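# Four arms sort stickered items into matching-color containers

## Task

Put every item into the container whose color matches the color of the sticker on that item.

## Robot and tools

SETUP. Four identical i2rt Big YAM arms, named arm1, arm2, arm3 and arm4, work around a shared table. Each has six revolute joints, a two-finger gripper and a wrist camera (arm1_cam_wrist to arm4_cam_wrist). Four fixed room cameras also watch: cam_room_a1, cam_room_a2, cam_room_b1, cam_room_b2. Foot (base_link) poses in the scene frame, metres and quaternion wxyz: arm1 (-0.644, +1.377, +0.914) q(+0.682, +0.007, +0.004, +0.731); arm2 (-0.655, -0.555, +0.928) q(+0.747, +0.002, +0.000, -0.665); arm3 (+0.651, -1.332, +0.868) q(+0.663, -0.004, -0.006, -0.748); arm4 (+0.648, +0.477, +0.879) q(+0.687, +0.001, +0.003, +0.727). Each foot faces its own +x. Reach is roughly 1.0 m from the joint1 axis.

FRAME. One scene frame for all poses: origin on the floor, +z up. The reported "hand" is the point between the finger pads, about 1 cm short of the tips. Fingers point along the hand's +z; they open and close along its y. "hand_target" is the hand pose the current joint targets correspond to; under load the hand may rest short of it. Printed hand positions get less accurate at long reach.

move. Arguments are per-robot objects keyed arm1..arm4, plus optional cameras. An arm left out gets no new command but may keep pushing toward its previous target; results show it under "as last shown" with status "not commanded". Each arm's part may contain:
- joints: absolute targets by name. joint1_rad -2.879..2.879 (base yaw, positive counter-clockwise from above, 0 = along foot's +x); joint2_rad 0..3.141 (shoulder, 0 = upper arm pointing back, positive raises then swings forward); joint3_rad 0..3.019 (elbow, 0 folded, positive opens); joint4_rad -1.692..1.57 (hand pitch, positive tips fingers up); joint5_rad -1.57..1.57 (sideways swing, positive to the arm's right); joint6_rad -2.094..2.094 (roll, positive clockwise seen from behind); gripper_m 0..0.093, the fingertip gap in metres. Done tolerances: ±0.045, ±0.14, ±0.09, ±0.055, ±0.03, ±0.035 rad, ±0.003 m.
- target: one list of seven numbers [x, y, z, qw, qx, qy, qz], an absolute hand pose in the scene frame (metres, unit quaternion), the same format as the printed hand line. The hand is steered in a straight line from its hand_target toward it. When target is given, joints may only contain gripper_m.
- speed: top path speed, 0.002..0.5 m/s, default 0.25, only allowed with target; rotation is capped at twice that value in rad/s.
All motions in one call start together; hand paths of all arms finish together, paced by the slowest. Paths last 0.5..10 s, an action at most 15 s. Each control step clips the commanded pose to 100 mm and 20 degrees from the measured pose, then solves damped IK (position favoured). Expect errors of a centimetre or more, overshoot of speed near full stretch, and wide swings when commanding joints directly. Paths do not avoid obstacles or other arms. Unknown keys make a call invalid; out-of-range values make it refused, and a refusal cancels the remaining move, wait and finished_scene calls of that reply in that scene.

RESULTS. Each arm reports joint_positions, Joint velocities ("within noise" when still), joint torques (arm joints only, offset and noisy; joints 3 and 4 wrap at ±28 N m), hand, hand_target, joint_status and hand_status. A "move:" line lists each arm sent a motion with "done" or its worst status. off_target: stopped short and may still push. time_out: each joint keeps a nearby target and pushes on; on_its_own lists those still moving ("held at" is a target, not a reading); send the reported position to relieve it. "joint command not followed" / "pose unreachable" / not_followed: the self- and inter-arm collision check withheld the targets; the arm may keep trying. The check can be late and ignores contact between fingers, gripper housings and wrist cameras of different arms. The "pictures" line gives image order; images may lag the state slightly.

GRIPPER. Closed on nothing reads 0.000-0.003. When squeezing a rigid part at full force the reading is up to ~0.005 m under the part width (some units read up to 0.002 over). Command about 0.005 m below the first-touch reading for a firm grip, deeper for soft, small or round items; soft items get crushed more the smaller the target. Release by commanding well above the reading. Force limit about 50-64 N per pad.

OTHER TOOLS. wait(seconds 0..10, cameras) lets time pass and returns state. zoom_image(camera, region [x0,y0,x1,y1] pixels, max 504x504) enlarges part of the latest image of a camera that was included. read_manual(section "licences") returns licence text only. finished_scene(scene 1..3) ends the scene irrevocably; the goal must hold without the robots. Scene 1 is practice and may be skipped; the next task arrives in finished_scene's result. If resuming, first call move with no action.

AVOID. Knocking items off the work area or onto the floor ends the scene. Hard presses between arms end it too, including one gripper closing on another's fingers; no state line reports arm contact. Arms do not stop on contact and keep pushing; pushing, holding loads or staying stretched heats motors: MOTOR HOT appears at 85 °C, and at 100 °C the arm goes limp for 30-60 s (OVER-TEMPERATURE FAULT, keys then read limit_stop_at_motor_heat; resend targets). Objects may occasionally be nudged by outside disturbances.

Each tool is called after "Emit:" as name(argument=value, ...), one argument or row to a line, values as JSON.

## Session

Emit:
move(
  arm1={"joints":{"joint1_rad":1.57,"joint2_rad":1.84,"joint3_rad":1.58,"joint4_rad":-1.38,"joint5_rad":0,"joint6_rad":0,"gripper_m":0.09}},
  arm2={"joints":{"joint1_rad":-1.57,"joint2_rad":1.84,"joint3_rad":1.58,"joint4_rad":-1.38,"joint5_rad":0,"joint6_rad":0,"gripper_m":0.09}},
)

Scene clock: 2.20 s.
Joint torques (N m): arm1=[-2.37 -14.86 11.66 -0.03 0.09 -0.04] | arm2=[1.03 -17.9 10.3 0.1 -0.02 -0.07] | arm3=[1.32 3.66 9.02 1.98 -0.03 -0.06] | arm4=[1.03 4.31 7.72 1.44 0.03 0.07]
Motor temperatures (°C): arm1=[20 23 26 23 21 21 21] | arm2=[23 24 25 22 22 20 23] | arm3=[24 23 24 23 24 23 23] | arm4=[22 21 23 22 24 21 24]
Heat: arm1: hottest joint3_rad 26 °C; arm2: hottest joint3_rad 25 °C; arm3: hottest joint1_rad 24 °C; arm4: hottest joint5_rad 24 °C.
move: arm1 done; arm2 done
Joint velocities: within noise
arm1.joint_positions: joint1_rad=+1.576 joint2_rad=+1.838 joint3_rad=+1.562 joint4_rad=-1.370 joint5_rad=-0.002 joint6_rad=+0.006 gripper_m=+0.09006
arm1.joint_status: all done
arm1.hand: x=-1.1764 y=+1.3377 z=+1.0506 quat_wxyz=(-0.002, +0.999, +0.034, +0.030) (m; scene frame)
arm1.hand_target: x=-1.1805 y=+1.3408 z=+1.0564 quat_wxyz=(-0.003, +0.999, +0.034, +0.027) (m; scene frame)
arm1.hand_status: not commanded
arm2.joint_positions: joint1_rad=-1.574 joint2_rad=+1.821 joint3_rad=+1.579 joint4_rad=-1.368 joint5_rad=+0.000 joint6_rad=+0.014 gripper_m=+0.09010
arm2.joint_status: all done
arm2.hand: x=-1.1945 y=-0.6167 z=+1.0702 quat_wxyz=(+0.003, -0.999, -0.049, -0.021) (m; scene frame)
arm2.hand_target: x=-1.1917 y=-0.6187 z=+1.0609 quat_wxyz=(+0.004, -0.998, -0.059, -0.036) (m; scene frame)
arm2.hand_status: not commanded
arm3.joint_positions: joint1_rad=-0.202 joint2_rad=+0.522 joint3_rad=+1.369 joint4_rad=-1.376 joint5_rad=-0.141 joint6_rad=+0.009 gripper_m=+0.09396
arm3.joint_status: not commanded
arm3.hand: x=+0.6122 y=-1.5130 z=+1.4112 quat_wxyz=(-0.346, -0.682, -0.528, +0.369) (m; scene frame)
arm3.hand_target: x=+0.6130 y=-1.5103 z=+1.4212 quat_wxyz=(-0.352, -0.676, -0.525, +0.378) (m; scene frame)
arm3.hand_status: not commanded
arm4.joint_positions: joint1_rad=+0.128 joint2_rad=+0.492 joint3_rad=+1.422 joint4_rad=-1.388 joint5_rad=-0.180 joint6_rad=-0.624 gripper_m=+0.09396
arm4.joint_status: not commanded
arm4.hand: x=+0.5903 y=+0.6373 z=+1.4468 quat_wxyz=(-0.401, +0.802, -0.272, -0.348) (m; scene frame)
arm4.hand_target: x=+0.5910 y=+0.6334 z=+1.4564 quat_wxyz=(-0.410, +0.797, -0.269, -0.353) (m; scene frame)
arm4.hand_status: not commanded
pictures: arm1_cam_wrist, arm2_cam_wrist, arm3_cam_wrist, arm4_cam_wrist, cam_room_a1, cam_room_a2, cam_room_b1, cam_room_b2
Images, in order (width x height): arm1_cam_wrist 672x504, arm2_cam_wrist 672x504, arm3_cam_wrist 672x504, arm4_cam_wrist 672x504, cam_room_a1 672x504, cam_room_a2 672x504, cam_room_b1 672x504, cam_room_b2 672x504.

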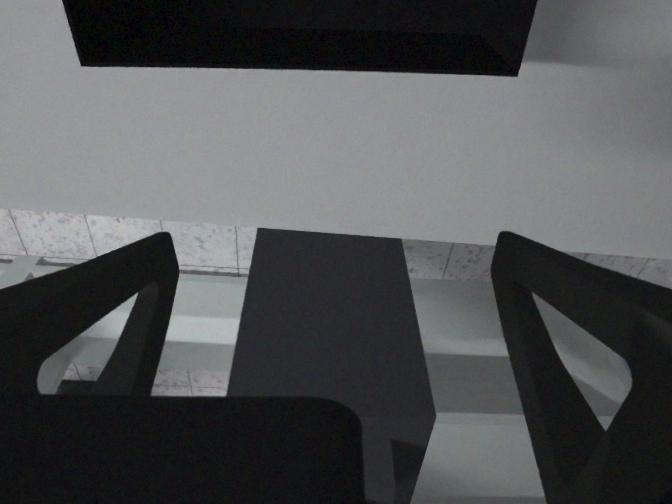

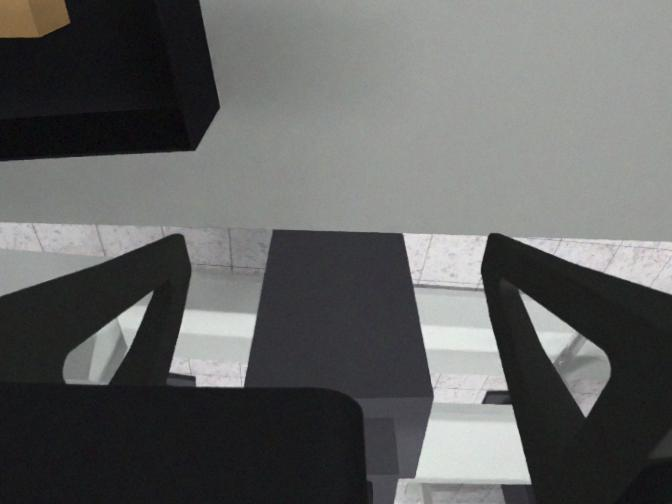

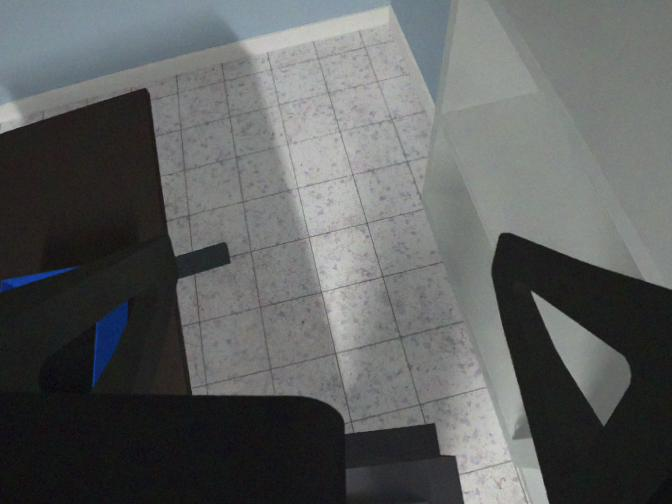

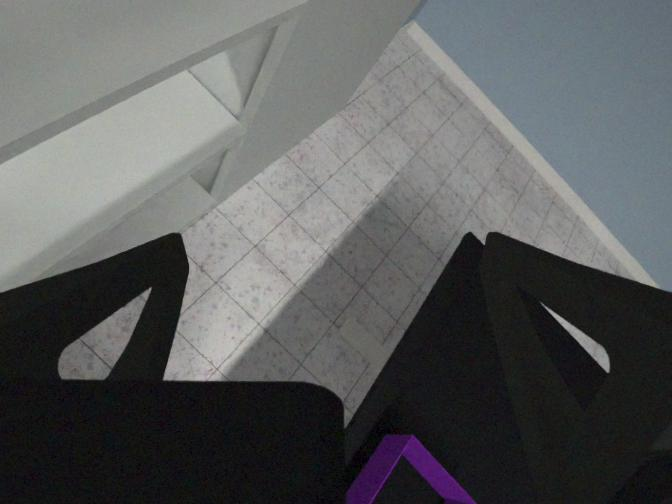

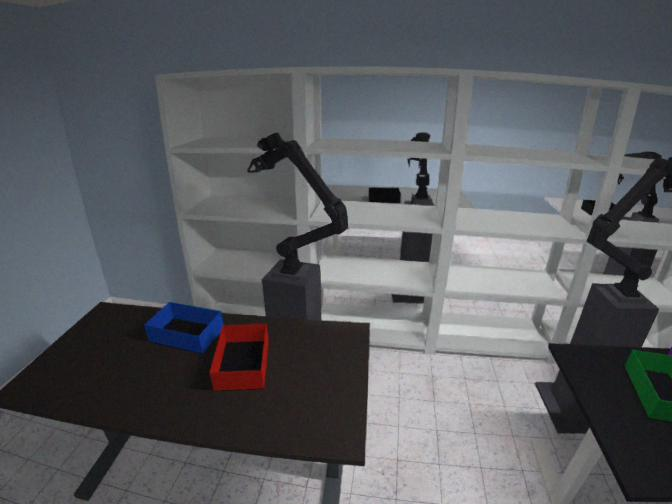

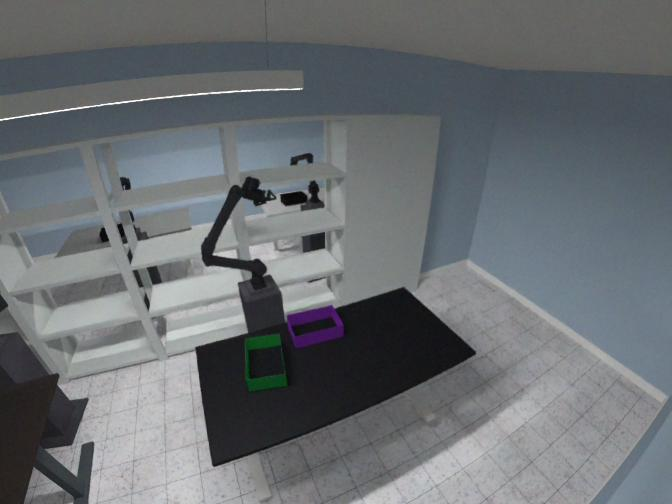

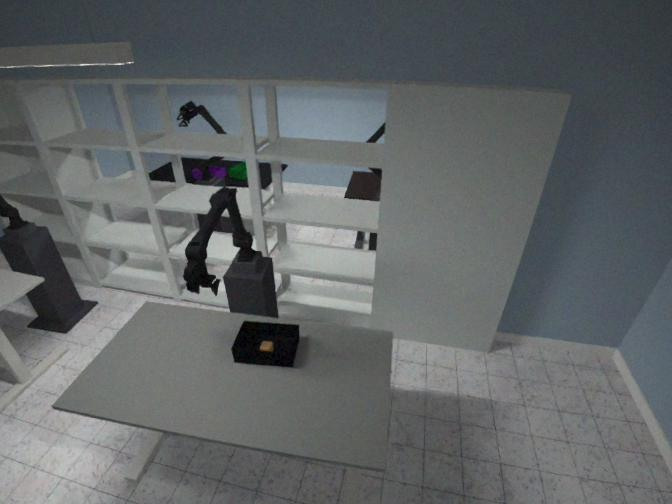

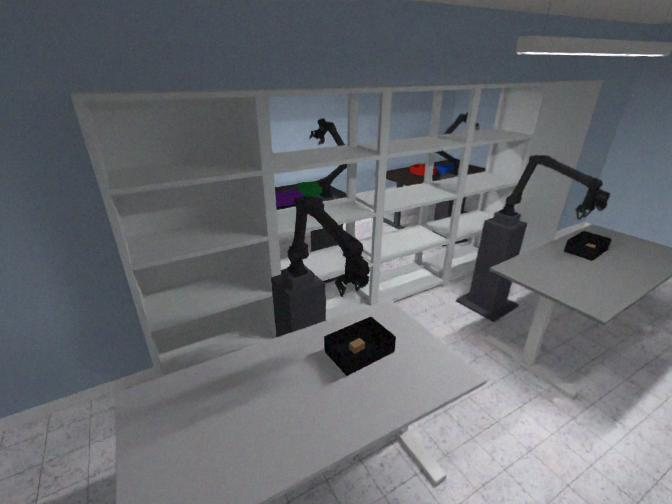

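Emit:
move(
  arm1={"target":[-1.29,1.35,1.05,0,1,0,0]},
  arm2={"target":[-1.22,-0.84,1.05,0,1,0,0]},
  arm3={"joints":{"joint1_rad":-1.9,"joint2_rad":0.5,"joint3_rad":0.9,"joint4_rad":-1.3,"joint5_rad":0,"joint6_rad":0}},
  arm4={"joints":{"joint1_rad":1.0,"joint2_rad":0.5,"joint3_rad":0.9,"joint4_rad":-1.3,"joint5_rad":0,"joint6_rad":0}},
  cameras=["arm1_cam_wrist","arm2_cam_wrist"],
)

Scene clock: 12.70 s.
Joint torques (N m): arm1=[-2.67 -17.26 15.71 0.01 -0.07 0.12] | arm2=[0.15 -19.55 15.17 0.16 0.2 0.21] | arm3=[0.5 0.44 9.44 1.68 -0.01 -0.11] | arm4=[0.79 0.38 9.13 1.36 0.13 0.15]
Motor temperatures (°C): arm1=[20 23 27 23 21 21 21] | arm2=[23 25 27 22 22 20 23] | arm3=[24 23 25 23 24 23 23] | arm4=[22 21 24 22 24 21 24]
Heat: arm1: hottest joint3_rad 27 °C; arm2: hottest joint3_rad 27 °C; arm3: hottest joint3_rad 25 °C; arm4: hottest joint3_rad 24 °C.
move: arm1 off_target; arm2 off_target; arm3 done; arm4 done
Joint velocities: within noise
arm1.joint_positions: joint1_rad=+1.554 joint2_rad=+2.090 joint3_rad=+1.911 joint4_rad=-1.444 joint5_rad=-0.002 joint6_rad=+0.033 gripper_m=+0.09006
arm1.joint_status: not commanded
arm1.hand: x=-1.2730 y=+1.3444 z=+1.0362 quat_wxyz=(-0.002, +1.000, +0.009, +0.018) (m; scene frame)
arm1.hand_target: x=-1.2889 y=+1.3502 z=+1.0502 quat_wxyz=(+0.000, +1.000, +0.000, -0.001) (m; scene frame)
arm1.hand_status: off_target (0.023 m and 2.3 deg from the pose sent, 0.114 m and 5.2 deg at the start)
arm2.joint_positions: joint1_rad=-1.213 joint2_rad=+2.007 joint3_rad=+1.807 joint4_rad=-1.377 joint5_rad=-0.006 joint6_rad=+0.451 gripper_m=+0.09010
arm2.joint_status: not commanded
arm2.hand: x=-1.2033 y=-0.8379 z=+1.0494 quat_wxyz=(+0.000, -1.000, -0.012, -0.005) (m; scene frame)
arm2.hand_target: x=-1.2193 y=-0.8396 z=+1.0500 quat_wxyz=(+0.000, -1.000, +0.000, +0.001) (m; scene frame)
arm2.hand_status: off_target (0.017 m and 1.5 deg from the pose sent, 0.226 m and 6.1 deg at the start)
arm3.joint_positions: joint1_rad=-1.890 joint2_rad=+0.506 joint3_rad=+0.898 joint4_rad=-1.310 joint5_rad=+0.001 joint6_rad=+0.006 gripper_m=+0.09398
arm3.joint_status: all done
arm3.hand: x=+0.4465 y=-1.2305 z=+1.1903 quat_wxyz=(+0.063, -0.924, +0.212, +0.311) (m; scene frame)
arm3.hand_target: x=+0.4467 y=-1.2281 z=+1.1936 quat_wxyz=(+0.067, -0.921, +0.213, +0.319) (m; scene frame)
arm3.hand_status: not commanded
arm4.joint_positions: joint1_rad=+0.997 joint2_rad=+0.505 joint3_rad=+0.893 joint4_rad=-1.312 joint5_rad=-0.002 joint6_rad=-0.014 gripper_m=+0.09397
arm4.joint_status: all done
arm4.hand: x=+0.4540 y=+0.5898 z=+1.2009 quat_wxyz=(-0.080, +0.918, -0.237, -0.308) (m; scene frame)
arm4.hand_target: x=+0.4522 y=+0.5904 z=+1.2075 quat_wxyz=(-0.082, +0.913, -0.241, -0.320) (m; scene frame)
arm4.hand_status: not commanded
pictures: arm1_cam_wrist, arm2_cam_wrist
Images, in order (width x height): arm1_cam_wrist 672x504, arm2_cam_wrist 672x504.

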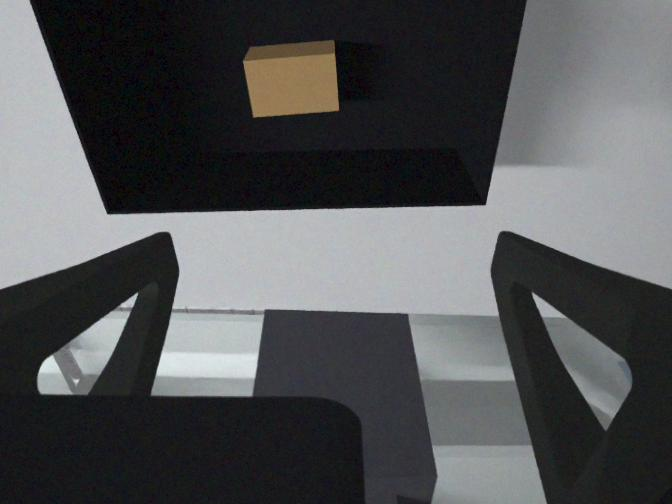

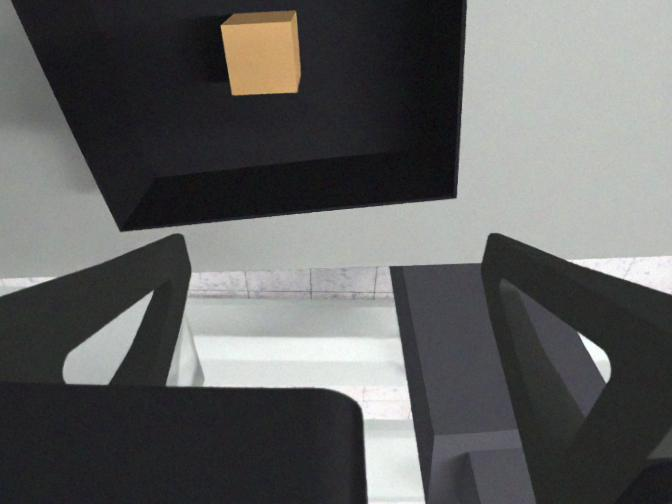

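Emit:
zoom_image(
  camera="arm1_cam_wrist",
  region=[210, 20, 370, 140],
)

Emit:
move(
  arm1={"target":[-1.28,1.315,0.88,0,0.9994,0.035,0]},
  arm2={"target":[-1.22,-0.902,0.88,0,0.9996,0.028,0]},
  cameras=["arm1_cam_wrist","arm2_cam_wrist"],
)

Scaled by 3.150.

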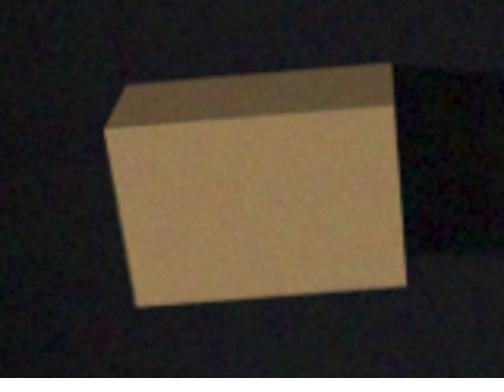

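Scene clock: 20.93 s.
Joint torques (N m): arm1=[-1.32 -19.02 10.06 0.88 -0.03 -0.01] | arm2=[0.56 -23.24 10.59 1.14 0.14 0.21] | arm3=[0.38 0.44 9.43 1.63 -0.01 -0.11] | arm4=[0.79 0.91 9.24 1.4 0.17 0.19]
Motor temperatures (°C): arm1=[20 24 30 23 21 21 21] | arm2=[23 25 29 22 22 20 23] | arm3=[24 23 25 23 24 23 23] | arm4=[22 21 26 22 24 21 24]
Heat: arm1: hottest joint3_rad 30 °C; arm2: hottest joint3_rad 29 °C; arm3: hottest joint3_rad 25 °C; arm4: hottest joint3_rad 26 °C.
move: arm1 done; arm2 done
Joint velocities: within noise
arm1.joint_positions: joint1_rad=+1.596 joint2_rad=+2.238 joint3_rad=+1.718 joint4_rad=-1.091 joint5_rad=-0.003 joint6_rad=+0.033 gripper_m=+0.09006
arm1.joint_status: not commanded
arm1.hand: x=-1.2726 y=+1.3180 z=+0.8738 quat_wxyz=(-0.002, +0.999, +0.030, +0.013) (m; scene frame)
arm1.hand_target: x=-1.2798 y=+1.3149 z=+0.8800 quat_wxyz=(+0.000, +0.999, +0.035, +0.000) (m; scene frame)
arm1.hand_status: done (0.010 m and 1.5 deg from the pose sent, 0.159 m and 3.6 deg at the start)
arm2.joint_positions: joint1_rad=-1.136 joint2_rad=+2.268 joint3_rad=+1.802 joint4_rad=-1.112 joint5_rad=-0.004 joint6_rad=+0.480 gripper_m=+0.09010
arm2.joint_status: not commanded
arm2.hand: x=-1.2140 y=-0.8999 z=+0.8861 quat_wxyz=(+0.001, -0.999, -0.036, -0.005) (m; scene frame)
arm2.hand_target: x=-1.2199 y=-0.9018 z=+0.8800 quat_wxyz=(+0.000, -1.000, -0.028, +0.000) (m; scene frame)
arm2.hand_status: done (0.009 m and 1.1 deg from the pose sent, 0.182 m and 2.0 deg at the start)
arm3, arm4: as last shown
arm4.joint_positions: joint1_rad=+0.997 joint2_rad=+0.505 joint3_rad=+0.893 joint4_rad=-1.312 joint5_rad=-0.002 joint6_rad=-0.013 gripper_m=+0.09397
pictures: arm1_cam_wrist, arm2_cam_wrist
Images, in order (width x height): arm1_cam_wrist 672x504, arm2_cam_wrist 672x504.

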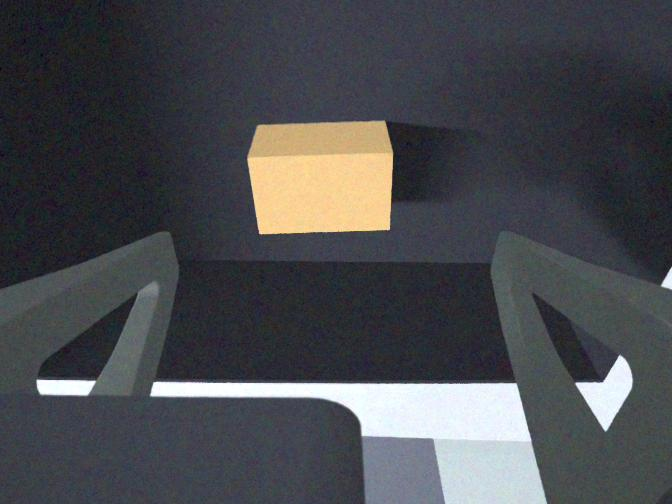

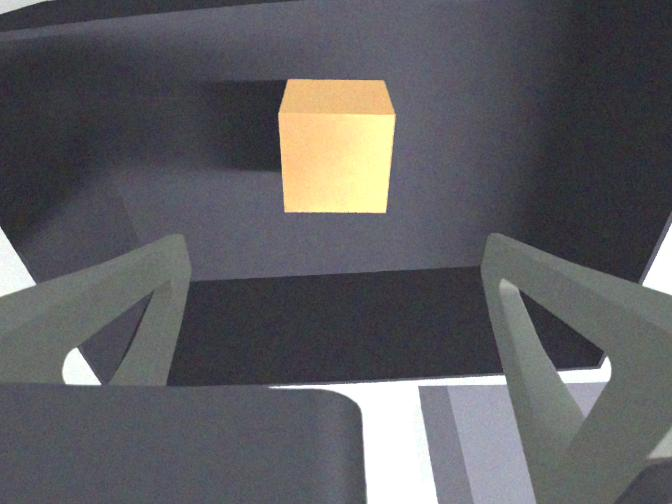

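Emit:
move(
  arm1={"target":[-1.255,1.309,0.795,0,0.9994,0.035,0]},
  arm2={"target":[-1.205,-0.901,0.79,0,0.9994,0.034,0]},
  cameras=["arm1_cam_wrist","arm2_cam_wrist"],
)

Scene clock: 30.17 s.
Joint torques (N m): arm1=[-0.56 -18.9 8.59 0.79 -0.06 0.13] | arm2=[1.55 -23.41 8.66 1.24 0.15 0.2] | arm3=[0.56 0.38 9.42 1.65 -0.02 -0.11] | arm4=[0.91 0.38 9.35 1.4 0.15 0.13]
Motor temperatures (°C): arm1=[20 24 29 23 21 21 21] | arm2=[23 25 30 22 22 20 23] | arm3=[24 23 26 23 24 23 23] | arm4=[22 21 28 22 24 21 24]
Heat: arm1: hottest joint3_rad 29 °C; arm2: hottest joint3_rad 30 °C; arm3: hottest joint3_rad 26 °C; arm4: hottest joint3_rad 28 °C.
move: arm1 done; arm2 off_target
Joint velocities: within noise
arm1.joint_positions: joint1_rad=+1.604 joint2_rad=+2.309 joint3_rad=+1.592 joint4_rad=-0.890 joint5_rad=-0.003 joint6_rad=+0.034 gripper_m=+0.09006
arm1.joint_status: not commanded
arm1.hand: x=-1.2487 y=+1.3162 z=+0.7918 quat_wxyz=(-0.001, +0.999, +0.034, +0.010) (m; scene frame)
arm1.hand_target: x=-1.2549 y=+1.3089 z=+0.7951 quat_wxyz=(+0.000, +0.999, +0.035, +0.000) (m; scene frame)
arm1.hand_status: done (0.010 m and 1.2 deg from the pose sent, 0.081 m and 1.5 deg at the start)
arm2.joint_positions: joint1_rad=-1.136 joint2_rad=+2.370 joint3_rad=+1.739 joint4_rad=-0.933 joint5_rad=-0.004 joint6_rad=+0.480 gripper_m=+0.09010
arm2.joint_status: not commanded
arm2.hand: x=-1.2088 y=-0.8965 z=+0.8006 quat_wxyz=(-0.002, -0.999, -0.036, +0.001) (m; scene frame)
arm2.hand_target: x=-1.2049 y=-0.9007 z=+0.7901 quat_wxyz=(+0.000, -0.999, -0.034, +0.000) (m; scene frame)
arm2.hand_status: off_target (0.012 m and 0.3 deg from the pose sent, 0.097 m and 0.6 deg at the start)
arm3, arm4: as last shown
pictures: arm1_cam_wrist, arm2_cam_wrist
Images, in order (width x height): arm1_cam_wrist 672x504, arm2_cam_wrist 672x504.

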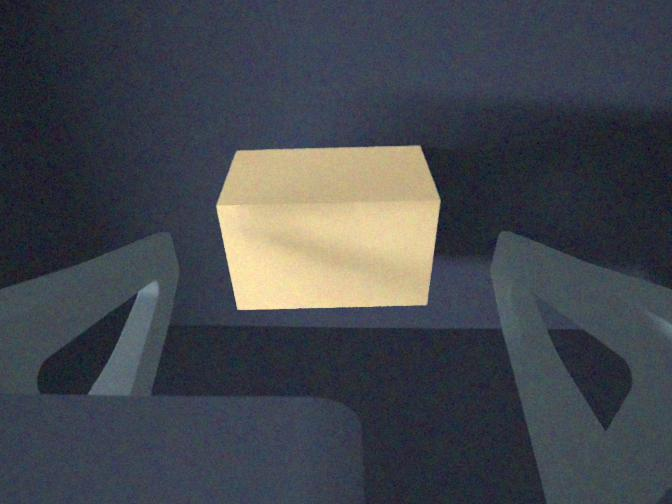

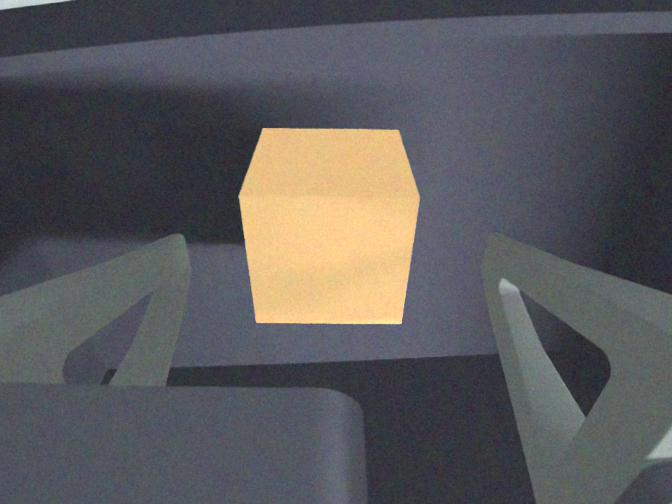

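Emit:
move(
  arm1={"target":[-1.25,1.306,0.768,0,0.9994,0.035,0]},
  arm2={"target":[-1.193,-0.904,0.757,0,0.9994,0.034,0]},
  cameras=[],
)

Emit:
move(
  arm1={"joints":{"gripper_m":0.045}},
  arm2={"joints":{"gripper_m":0.03}},
  cameras=["arm1_cam_wrist","arm2_cam_wrist"],
)

Emit:
move(
  arm1={"target":[-1.25,1.306,1.05,0,0.9994,0.035,0]},
  arm2={"target":[-1.193,-0.904,1.05,0,0.9994,0.034,0]},
)

Scene clock: 38.60 s.
Joint torques (N m): arm1=[-1.38 -17.2 7.68 0.83 0 0.12] | arm2=[1.2 -21.71 7.6 1.31 0.17 0.21] | arm3=[0.5 0.38 9.44 1.65 -0.01 -0.12] | arm4=[0.79 0.56 9.22 1.42 0.15 0.2]
Motor temperatures (°C): arm1=[20 25 30 23 21 21 21] | arm2=[23 25 29 22 22 20 23] | arm3=[24 23 27 23 24 23 23] | arm4=[22 21 29 22 24 21 24]
Heat: arm1: hottest joint3_rad 30 °C; arm2: hottest joint3_rad 29 °C; arm3: hottest joint3_rad 27 °C; arm4: hottest joint3_rad 29 °C.
move: arm1 off_target; arm2 off_target
Joint velocities: within noise
arm1.joint_positions: joint1_rad=+1.608 joint2_rad=+2.331 joint3_rad=+1.583 joint4_rad=-0.838 joint5_rad=-0.003 joint6_rad=+0.039 gripper_m=+0.09006
arm1.joint_status: not commanded
arm1.hand: x=-1.2511 y=+1.3132 z=+0.7761 quat_wxyz=(-0.001, +0.999, +0.033, -0.001) (m; scene frame)
arm1.hand_target: x=-1.2498 y=+1.3062 z=+0.7680 quat_wxyz=(+0.000, +0.999, +0.035, +0.000) (m; scene frame)
arm1.hand_status: off_target (0.011 m and 0.2 deg from the pose sent, 0.026 m and 1.2 deg at the start)
arm2.joint_positions: joint1_rad=-1.118 joint2_rad=+2.388 joint3_rad=+1.718 joint4_rad=-0.865 joint5_rad=-0.004 joint6_rad=+0.493 gripper_m=+0.09010
arm2.joint_status: not commanded
arm2.hand: x=-1.2043 y=-0.9071 z=+0.7832 quat_wxyz=(-0.009, -0.999, -0.038, +0.013) (m; scene frame)
arm2.hand_target: x=-1.1924 y=-0.9036 z=+0.7578 quat_wxyz=(+0.000, -0.999, -0.034, +0.000) (m; scene frame)
arm2.hand_status: off_target (0.029 m and 1.9 deg from the pose sent, 0.047 m and 0.4 deg at the start)
arm3, arm4: as last shown
pictures: none
No camera images: "cameras" was empty.

Scene clock: 39.23 s.
Joint torques (N m): arm1=[-1.2 -17.79 7.69 0.77 -0.05 0.13] | arm2=[1.26 -21.6 7.61 1.32 0.06 0.2] | arm3=[0.56 0.21 9.43 1.63 -0.01 -0.11] | arm4=[0.79 0.85 9.31 1.44 0.17 0.16]
Motor temperatures (°C): arm1=[20 25 30 23 21 21 21] | arm2=[23 26 29 22 22 20 23] | arm3=[24 23 27 23 24 23 23] | arm4=[22 21 29 22 24 21 24]
Heat: arm1: hottest joint3_rad 30 °C; arm2: hottest joint3_rad 29 °C; arm3: hottest joint3_rad 27 °C; arm4: hottest joint3_rad 29 °C.
move: arm1 done; arm2 off_target
Joint velocities: within noise
arm1.joint_positions: joint1_rad=+1.608 joint2_rad=+2.331 joint3_rad=+1.583 joint4_rad=-0.838 joint5_rad=-0.003 joint6_rad=+0.040 gripper_m=+0.04507
arm1.joint_status: all done
arm1.hand: x=-1.2511 y=+1.3131 z=+0.7761 quat_wxyz=(-0.001, +0.999, +0.033, -0.001) (m; scene frame)
arm1.hand_target: x=-1.2498 y=+1.3061 z=+0.7680 quat_wxyz=(+0.000, +0.999, +0.035, +0.000) (m; scene frame)
arm1.hand_status: not commanded
arm2.joint_positions: joint1_rad=-1.118 joint2_rad=+2.388 joint3_rad=+1.718 joint4_rad=-0.865 joint5_rad=-0.002 joint6_rad=+0.494 gripper_m=+0.05152
arm2.joint_status: gripper_m off_target (ended at +0.05156, target +0.03000)
arm2.hand: x=-1.2045 y=-0.9068 z=+0.7832 quat_wxyz=(-0.008, -0.999, -0.038, +0.014) (m; scene frame)
arm2.hand_target: x=-1.1924 y=-0.9035 z=+0.7578 quat_wxyz=(+0.000, -0.999, -0.034, +0.000) (m; scene frame)
arm2.hand_status: not commanded
arm3, arm4: as last shown
pictures: arm1_cam_wrist, arm2_cam_wrist
Images, in order (width x height): arm1_cam_wrist 672x504, arm2_cam_wrist 672x504.

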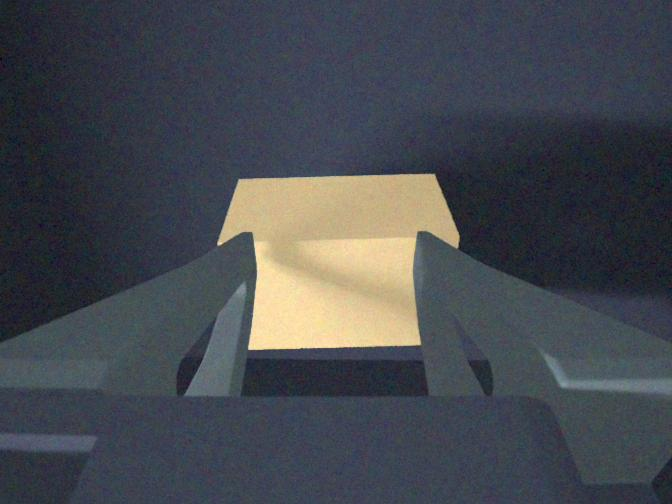

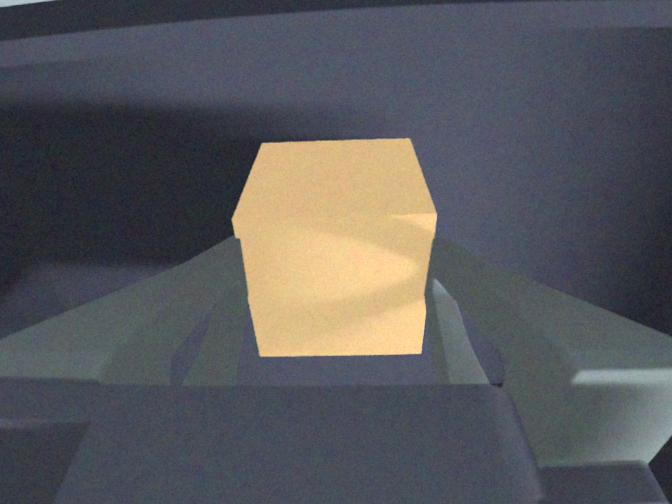

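Scene clock: 41.20 s.
Joint torques (N m): arm1=[-1.08 -17.44 14.19 0.12 -0.05 0.08] | arm2=[1.26 -22.95 14.17 0.09 0.04 0.2] | arm3=[0.5 0.26 9.43 1.63 -0.01 -0.11] | arm4=[1.2 0.5 9.2 1.33 0.14 0.18]
Motor temperatures (°C): arm1=[20 25 30 23 21 21 21] | arm2=[23 26 29 22 22 20 23] | arm3=[24 23 27 23 24 23 23] | arm4=[22 21 29 22 24 21 24]
Heat: arm1: hottest joint3_rad 30 °C; arm2: hottest joint3_rad 29 °C; arm3: hottest joint3_rad 27 °C; arm4: hottest joint3_rad 29 °C.
move: arm1 off_target; arm2 off_target
Joint velocities: within noise
arm1.joint_positions: joint1_rad=+1.608 joint2_rad=+2.003 joint3_rad=+1.757 joint4_rad=-1.380 joint5_rad=-0.003 joint6_rad=+0.040 gripper_m=+0.04507
arm1.joint_status: not commanded
arm1.hand: x=-1.2375 y=+1.3135 z=+1.0304 quat_wxyz=(-0.002, +0.999, +0.033, +0.020) (m; scene frame)
arm1.hand_target: x=-1.2491 y=+1.3062 z=+1.0500 quat_wxyz=(+0.000, +0.999, +0.035, +0.000) (m; scene frame)
arm1.hand_status: off_target (0.024 m and 2.3 deg from the pose sent, 0.274 m and 0.2 deg at the start)
arm2.joint_positions: joint1_rad=-1.118 joint2_rad=+2.065 joint3_rad=+1.860 joint4_rad=-1.393 joint5_rad=-0.002 joint6_rad=+0.494 gripper_m=+0.05154
arm2.joint_status: not commanded
arm2.hand: x=-1.1845 y=-0.8945 z=+1.0340 quat_wxyz=(+0.008, -0.999, -0.038, -0.013) (m; scene frame)
arm2.hand_target: x=-1.1923 y=-0.9036 z=+1.0500 quat_wxyz=(+0.000, -0.999, -0.034, +0.000) (m; scene frame)
arm2.hand_status: off_target (0.020 m and 1.8 deg from the pose sent, 0.267 m and 1.9 deg at the start)
arm3, arm4: as last shown
pictures: arm1_cam_wrist, arm2_cam_wrist, arm3_cam_wrist, arm4_cam_wrist, cam_room_a1, cam_room_a2, cam_room_b1, cam_room_b2
Images, in order (width x height): arm1_cam_wrist 672x504, arm2_cam_wrist 672x504, arm3_cam_wrist 672x504, arm4_cam_wrist 672x504, cam_room_a1 672x504, cam_room_a2 672x504, cam_room_b1 672x504, cam_room_b2 672x504.

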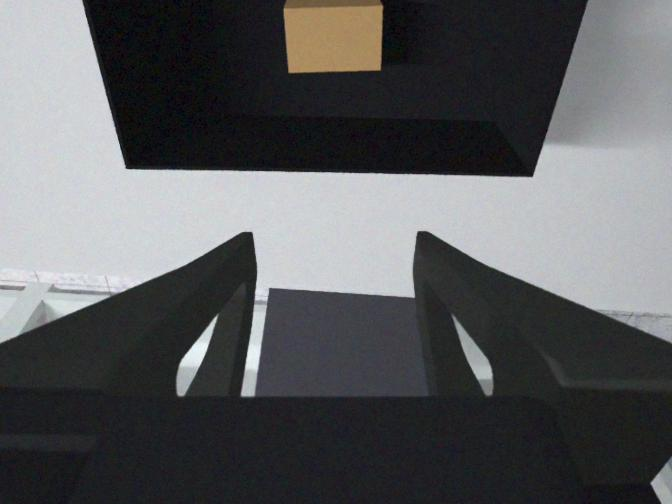

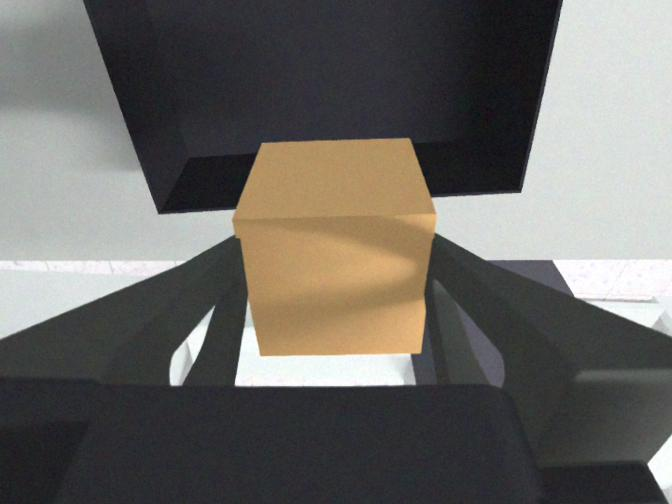

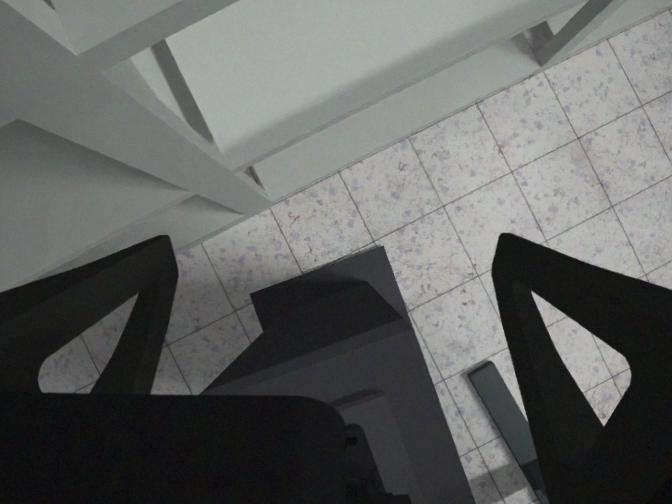

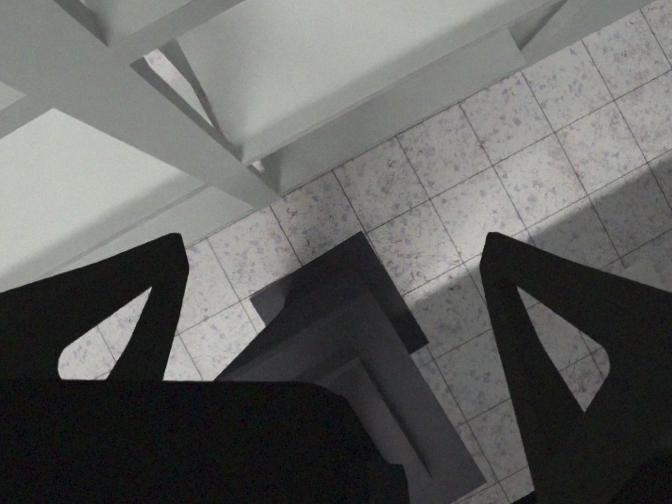

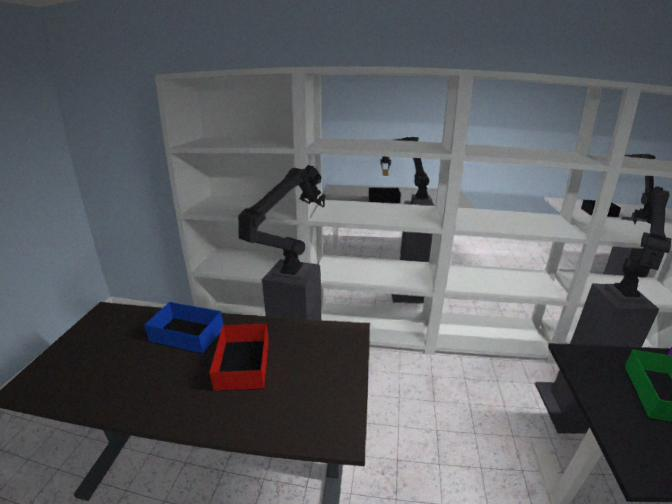

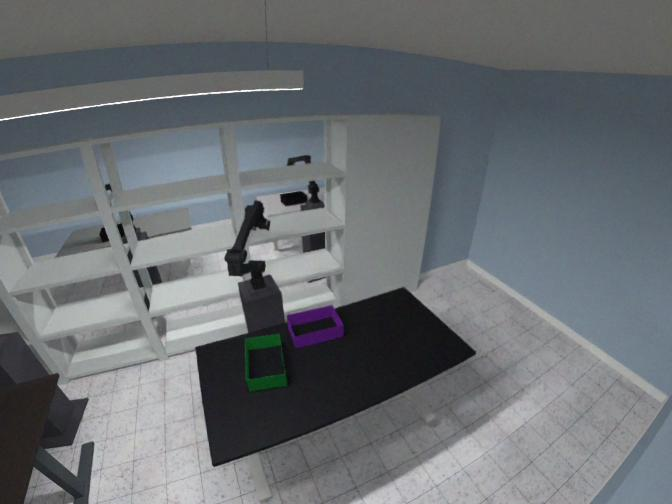

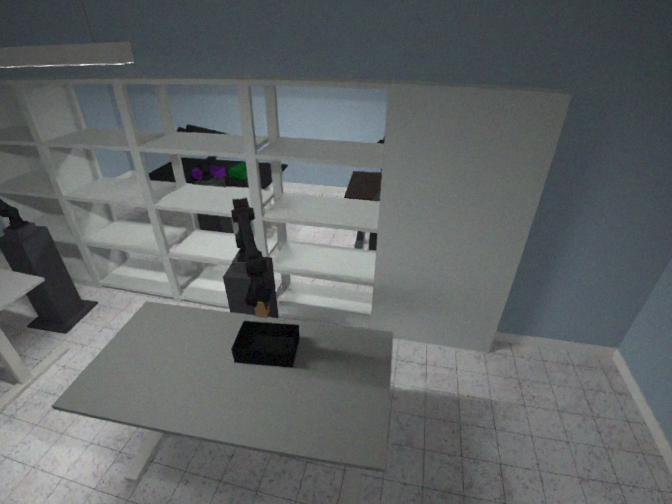

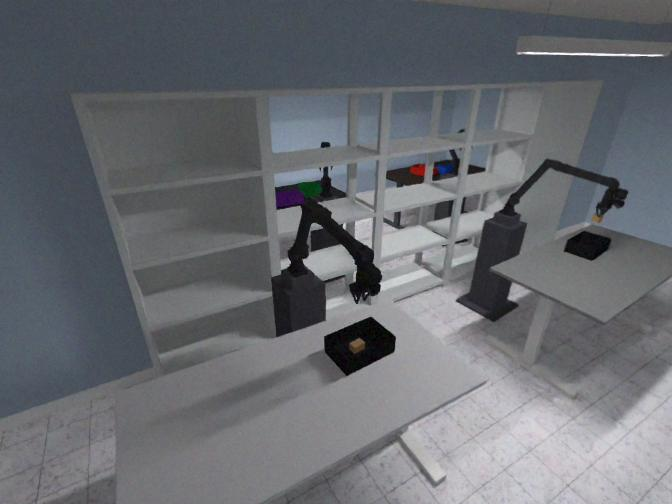

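Emit:
zoom_image(
  camera="cam_room_b2",
  region=[570, 190, 630, 235],
)

Emit:
zoom_image(
  camera="cam_room_a1",
  region=[365, 145, 425, 190],
)

Emit:
zoom_image(
  camera="cam_room_b1",
  region=[230, 280, 290, 325],
)

Emit:
move(
  arm1={"joints":{"gripper_m":0.09}},
  cameras=[],
)

Emit:
move(
  arm1={"target":[-1.25,1.306,0.765,0,0.9994,0.035,0]},
  cameras=[],
)

Emit:
move(
  arm1={"joints":{"gripper_m":0.02}},
  cameras=[],
)

Emit:
move(
  arm1={"target":[-1.25,1.306,1.05,0,0.9994,0.035,0]},
  cameras=["arm1_cam_wrist","cam_room_b2","cam_room_a2"],
)

Emit:
zoom_image(
  camera="cam_room_b2",
  region=[330, 260, 410, 320],
)

Emit:
zoom_image(
  camera="cam_room_a2",
  region=[270, 145, 330, 205],
)

Scaled by 8.400.

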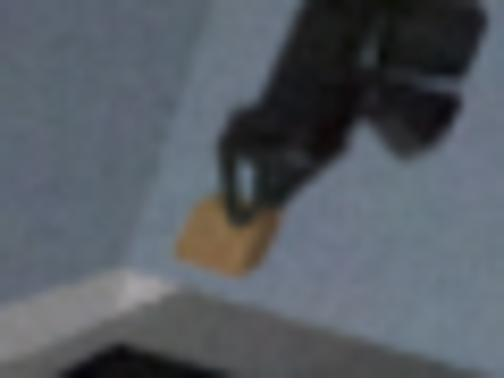

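Scaled by 8.400.

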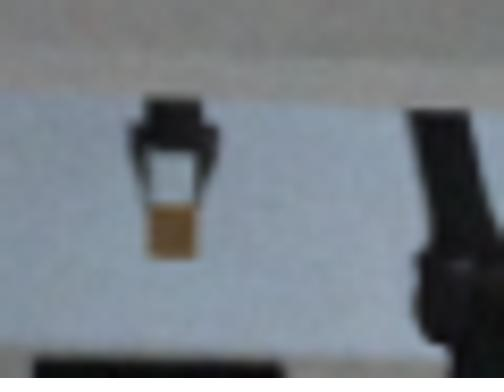

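Scaled by 8.400.

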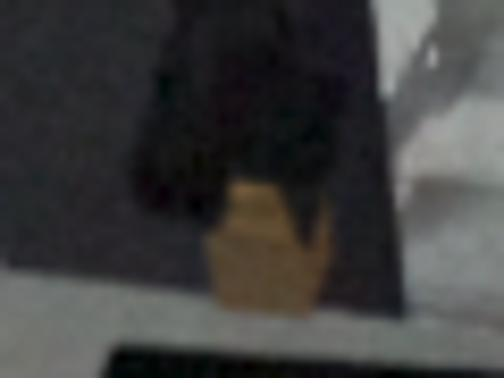

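Scene clock: 49.70 s.
Joint torques (N m): arm1=[-0.85 -17.2 14.41 -0.09 -0.02 0.08] | arm2=[1.2 -23.06 14.2 0.08 0.04 0.2] | arm3=[0.62 0.38 9.46 1.66 -0.02 -0.12] | arm4=[1.14 0.5 9.28 1.47 0.13 0.17]
Motor temperatures (°C): arm1=[20 26 30 23 21 21 21] | arm2=[23 27 30 22 22 20 23] | arm3=[24 23 27 23 24 23 23] | arm4=[22 21 30 22 24 21 24]
Heat: arm1: hottest joint3_rad 30 °C; arm2: hottest joint3_rad 30 °C; arm3: hottest joint3_rad 27 °C; arm4: hottest joint3_rad 30 °C.
move: arm1 done
Joint velocities: within noise
arm1.joint_positions: joint1_rad=+1.608 joint2_rad=+2.003 joint3_rad=+1.757 joint4_rad=-1.380 joint5_rad=-0.003 joint6_rad=+0.040 gripper_m=+0.08994
arm1.joint_status: all done
arm1.hand: x=-1.2375 y=+1.3135 z=+1.0304 quat_wxyz=(-0.002, +0.999, +0.033, +0.020) (m; scene frame)
arm1.hand_target: x=-1.2491 y=+1.3062 z=+1.0500 quat_wxyz=(+0.000, +0.999, +0.035, +0.000) (m; scene frame)
arm1.hand_status: not commanded
arm2, arm3, arm4: as last shown
pictures: none
No camera images: "cameras" was empty.

Scene clock: 51.60 s.
Joint torques (N m): arm1=[-1.32 -17.9 8.43 0.9 0.02 0.11] | arm2=[1.26 -23.06 14.19 0.08 0.04 0.2] | arm3=[0.44 0.26 9.5 1.68 -0.01 -0.11] | arm4=[0.79 1.2 9.32 1.5 0.14 0.21]
Motor temperatures (°C): arm1=[20 26 30 23 21 21 21] | arm2=[23 27 30 22 22 20 23] | arm3=[24 23 27 23 24 23 23] | arm4=[22 21 30 22 24 21 24]
Heat: arm1: hottest joint3_rad 30 °C; arm2: hottest joint3_rad 30 °C; arm3: hottest joint3_rad 27 °C; arm4: hottest joint3_rad 30 °C.
move: arm1 off_target
Joint velocities: within noise
arm1.joint_positions: joint1_rad=+1.608 joint2_rad=+2.355 joint3_rad=+1.576 joint4_rad=-0.832 joint5_rad=-0.003 joint6_rad=+0.040 gripper_m=+0.08994
arm1.joint_status: not commanded
arm1.hand: x=-1.2423 y=+1.3141 z=+0.7600 quat_wxyz=(-0.001, +0.999, +0.033, +0.012) (m; scene frame)
arm1.hand_target: x=-1.2498 y=+1.3061 z=+0.7651 quat_wxyz=(+0.000, +0.999, +0.035, +0.000) (m; scene frame)
arm1.hand_status: off_target (0.012 m and 1.4 deg from the pose sent, 0.266 m and 2.3 deg at the start)
arm2, arm3, arm4: as last shown
pictures: none
No camera images: "cameras" was empty.

Scene clock: 52.27 s.
Joint torques (N m): arm1=[-0.21 -18.67 8.03 0.72 -0.03 0.08] | arm2=[1.32 -23.06 14.19 0.08 0.04 0.2] | arm3=[0.5 0.32 9.42 1.66 -0.01 -0.11] | arm4=[0.91 0.62 9.39 1.39 0.12 0.17]
Motor temperatures (°C): arm1=[20 26 30 23 21 21 21] | arm2=[23 27 30 22 22 20 23] | arm3=[24 23 27 23 24 23 23] | arm4=[22 21 30 22 24 21 24]
Heat: arm1: hottest joint3_rad 30 °C; arm2: hottest joint3_rad 30 °C; arm3: hottest joint3_rad 27 °C; arm4: hottest joint3_rad 30 °C.
move: arm1 off_target
Joint velocities: within noise
arm1.joint_positions: joint1_rad=+1.609 joint2_rad=+2.355 joint3_rad=+1.576 joint4_rad=-0.831 joint5_rad=-0.003 joint6_rad=+0.040 gripper_m=+0.06812
arm1.joint_status: gripper_m off_target (ended at +0.06816, target +0.02000)
arm1.hand: x=-1.2424 y=+1.3139 z=+0.7600 quat_wxyz=(-0.001, +0.999, +0.033, +0.012) (m; scene frame)
arm1.hand_target: x=-1.2498 y=+1.3059 z=+0.7651 quat_wxyz=(+0.000, +0.999, +0.035, +0.000) (m; scene frame)
arm1.hand_status: not commanded
arm2: as last shown
arm3.joint_positions: joint1_rad=-1.890 joint2_rad=+0.506 joint3_rad=+0.898 joint4_rad=-1.310 joint5_rad=+0.001 joint6_rad=+0.006 gripper_m=+0.09398
arm3.joint_status: not commanded
arm3.hand: x=+0.4465 y=-1.2305 z=+1.1903 quat_wxyz=(+0.063, -0.924, +0.212, +0.311) (m; scene frame)
arm3.hand_target: x=+0.4467 y=-1.2281 z=+1.1936 quat_wxyz=(+0.067, -0.921, +0.213, +0.319) (m; scene frame)
arm3.hand_status: not commanded
arm4.joint_positions: joint1_rad=+0.997 joint2_rad=+0.505 joint3_rad=+0.893 joint4_rad=-1.312 joint5_rad=-0.002 joint6_rad=-0.013 gripper_m=+0.09397
arm4.joint_status: not commanded
arm4.hand: x=+0.4540 y=+0.5898 z=+1.2009 quat_wxyz=(-0.080, +0.918, -0.237, -0.308) (m; scene frame)
arm4.hand_target: x=+0.4522 y=+0.5904 z=+1.2075 quat_wxyz=(-0.082, +0.913, -0.241, -0.320) (m; scene frame)
arm4.hand_status: not commanded
pictures: none
No camera images: "cameras" was empty.

Scene clock: 54.17 s.
Joint torques (N m): arm1=[-1.08 -17.49 14.45 0.23 -0.06 0.1] | arm2=[1.38 -23.12 14.19 0.08 0.05 0.19] | arm3=[0.5 0.26 9.43 1.66 -0.01 -0.11] | arm4=[0.97 0.73 9.2 1.47 0.19 0.17]
Motor temperatures (°C): arm1=[20 26 30 23 21 21 21] | arm2=[23 27 30 22 22 20 23] | arm3=[24 23 28 23 24 23 23] | arm4=[22 21 31 22 24 21 24]
Heat: arm1: hottest joint3_rad 30 °C; arm2: hottest joint3_rad 30 °C; arm3: hottest joint3_rad 28 °C; arm4: hottest joint3_rad 31 °C.
move: arm1 off_target
Joint velocities: within noise
arm1.joint_positions: joint1_rad=+1.609 joint2_rad=+2.005 joint3_rad=+1.755 joint4_rad=-1.379 joint5_rad=-0.003 joint6_rad=+0.040 gripper_m=+0.06812
arm1.joint_status: not commanded
arm1.hand: x=-1.2369 y=+1.3133 z=+1.0286 quat_wxyz=(-0.002, +0.999, +0.033, +0.022) (m; scene frame)
arm1.hand_target: x=-1.2490 y=+1.3060 z=+1.0500 quat_wxyz=(+0.000, +0.999, +0.035, +0.000) (m; scene frame)
arm1.hand_status: off_target (0.026 m and 2.5 deg from the pose sent, 0.290 m and 1.4 deg at the start)
arm2, arm3, arm4: as last shown
pictures: arm1_cam_wrist, cam_room_a2, cam_room_b2
Images, in order (width x height): arm1_cam_wrist 672x504, cam_room_a2 672x504, cam_room_b2 672x504.

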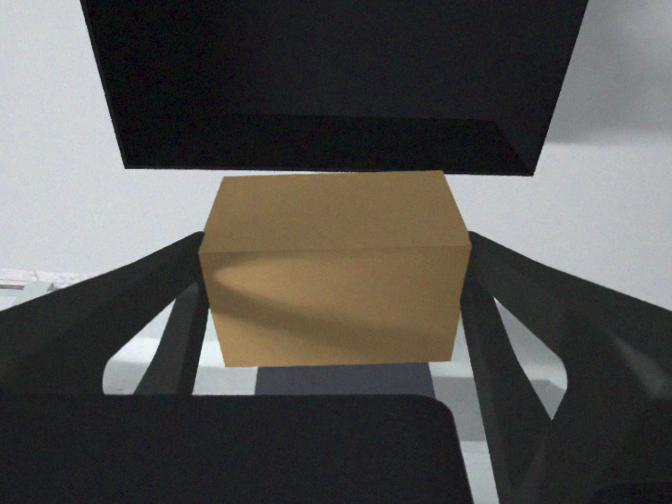

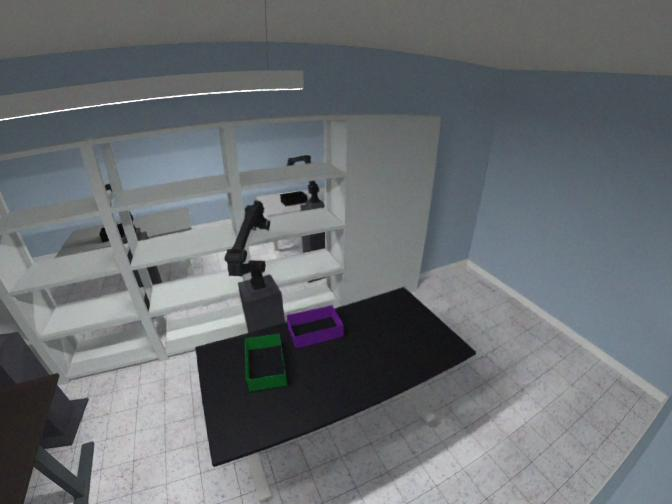

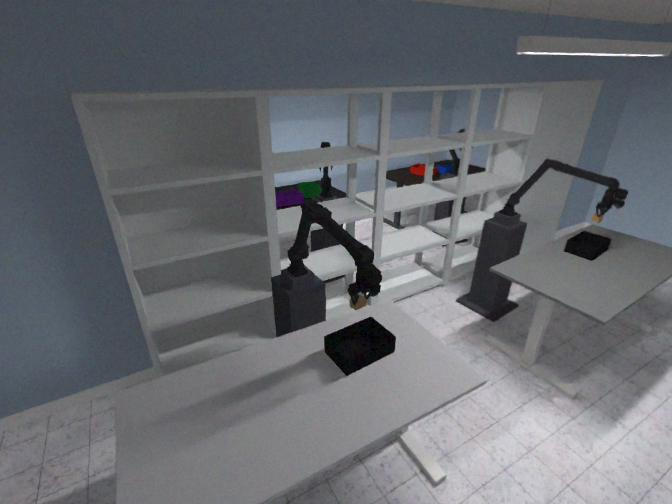

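Scaled by 6.300.

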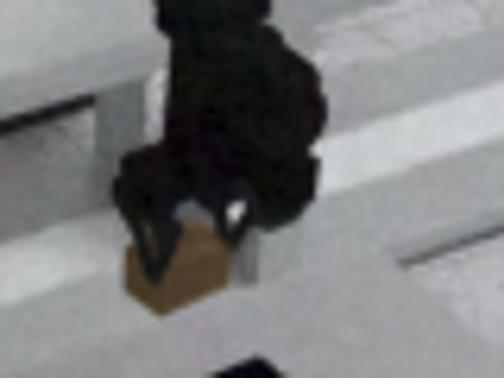

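Scaled by 8.400.

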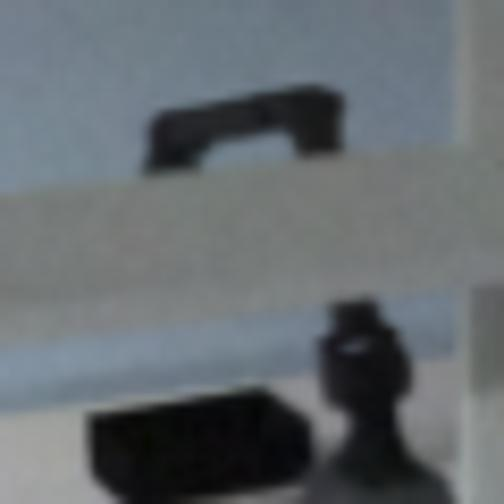

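Emit:
move(
  arm1={"joints":{"joint4_rad":0.0}},
  arm2={"joints":{"joint4_rad":0.0}},
  cameras=["cam_room_b1","cam_room_b2"],
)

Scene clock: 64.50 s.
Joint torques (N m): arm1=[-1.03 -20.01 16.09 2.7 0.01 0.09] | arm2=[1.26 -25.05 15.98 3.66 0 0.15] | arm3=[0.5 0.38 9.44 1.66 -0.01 -0.12] | arm4=[0.85 0.73 9.35 1.46 0.17 0.16]
Motor temperatures (°C): arm1=[20 26 32 23 21 21 22] | arm2=[23 28 31 22 22 20 24] | arm3=[24 23 28 23 24 23 23] | arm4=[22 21 31 22 24 21 24]
Heat: arm1: hottest joint3_rad 32 °C; arm2: hottest joint3_rad 31 °C; arm3: hottest joint3_rad 28 °C; arm4: hottest joint3_rad 31 °C.
move: arm1 done; arm2 done
Joint velocities: within noise
arm1.joint_positions: joint1_rad=+1.609 joint2_rad=+2.005 joint3_rad=+1.755 joint4_rad=-0.023 joint5_rad=-0.003 joint6_rad=+0.040 gripper_m=+0.06812
arm1.joint_status: all done
arm1.hand: x=-1.4840 y=+1.2861 z=+1.2113 quat_wxyz=(+0.044, +0.792, +0.028, -0.609) (m; scene frame)
arm1.hand_target: x=-1.4892 y=+1.2772 z=+1.2514 quat_wxyz=(+0.052, +0.768, +0.030, -0.638) (m; scene frame)
arm1.hand_status: not commanded
arm2.joint_positions: joint1_rad=-1.118 joint2_rad=+2.065 joint3_rad=+1.860 joint4_rad=-0.027 joint5_rad=-0.002 joint6_rad=+0.494 gripper_m=+0.05155
arm2.joint_status: all done
arm2.hand: x=-1.3923 y=-1.0279 z=+1.2223 quat_wxyz=(-0.314, -0.785, -0.031, +0.534) (m; scene frame)
arm2.hand_target: x=-1.3957 y=-1.0359 z=+1.2555 quat_wxyz=(-0.333, -0.762, -0.027, +0.554) (m; scene frame)
arm2.hand_status: not commanded
arm3, arm4: as last shown
pictures: cam_room_b1, cam_room_b2
Images, in order (width x height): cam_room_b1 672x504, cam_room_b2 672x504.

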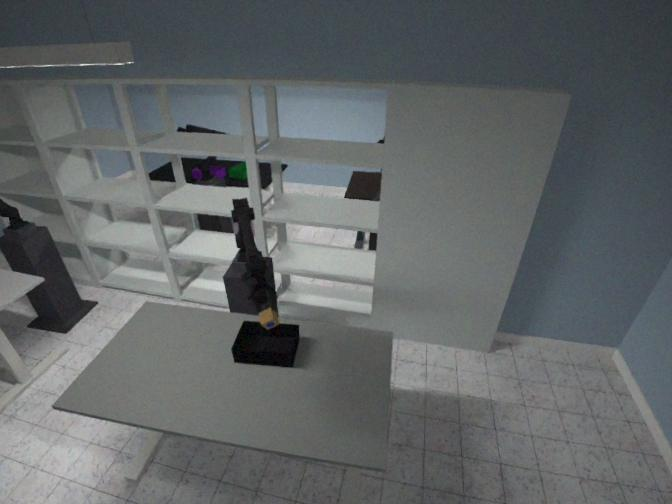

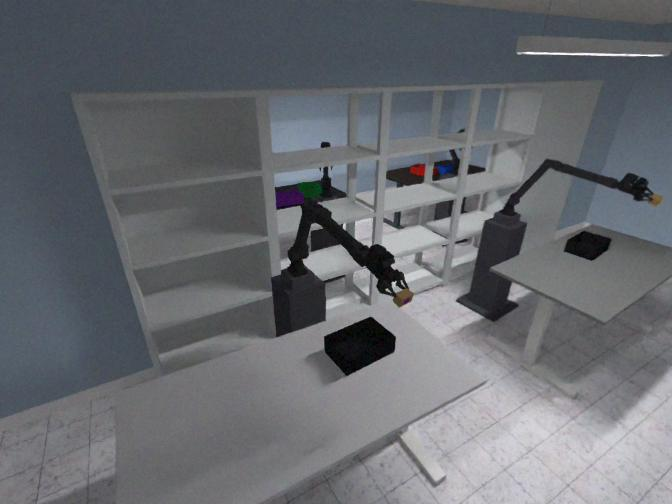

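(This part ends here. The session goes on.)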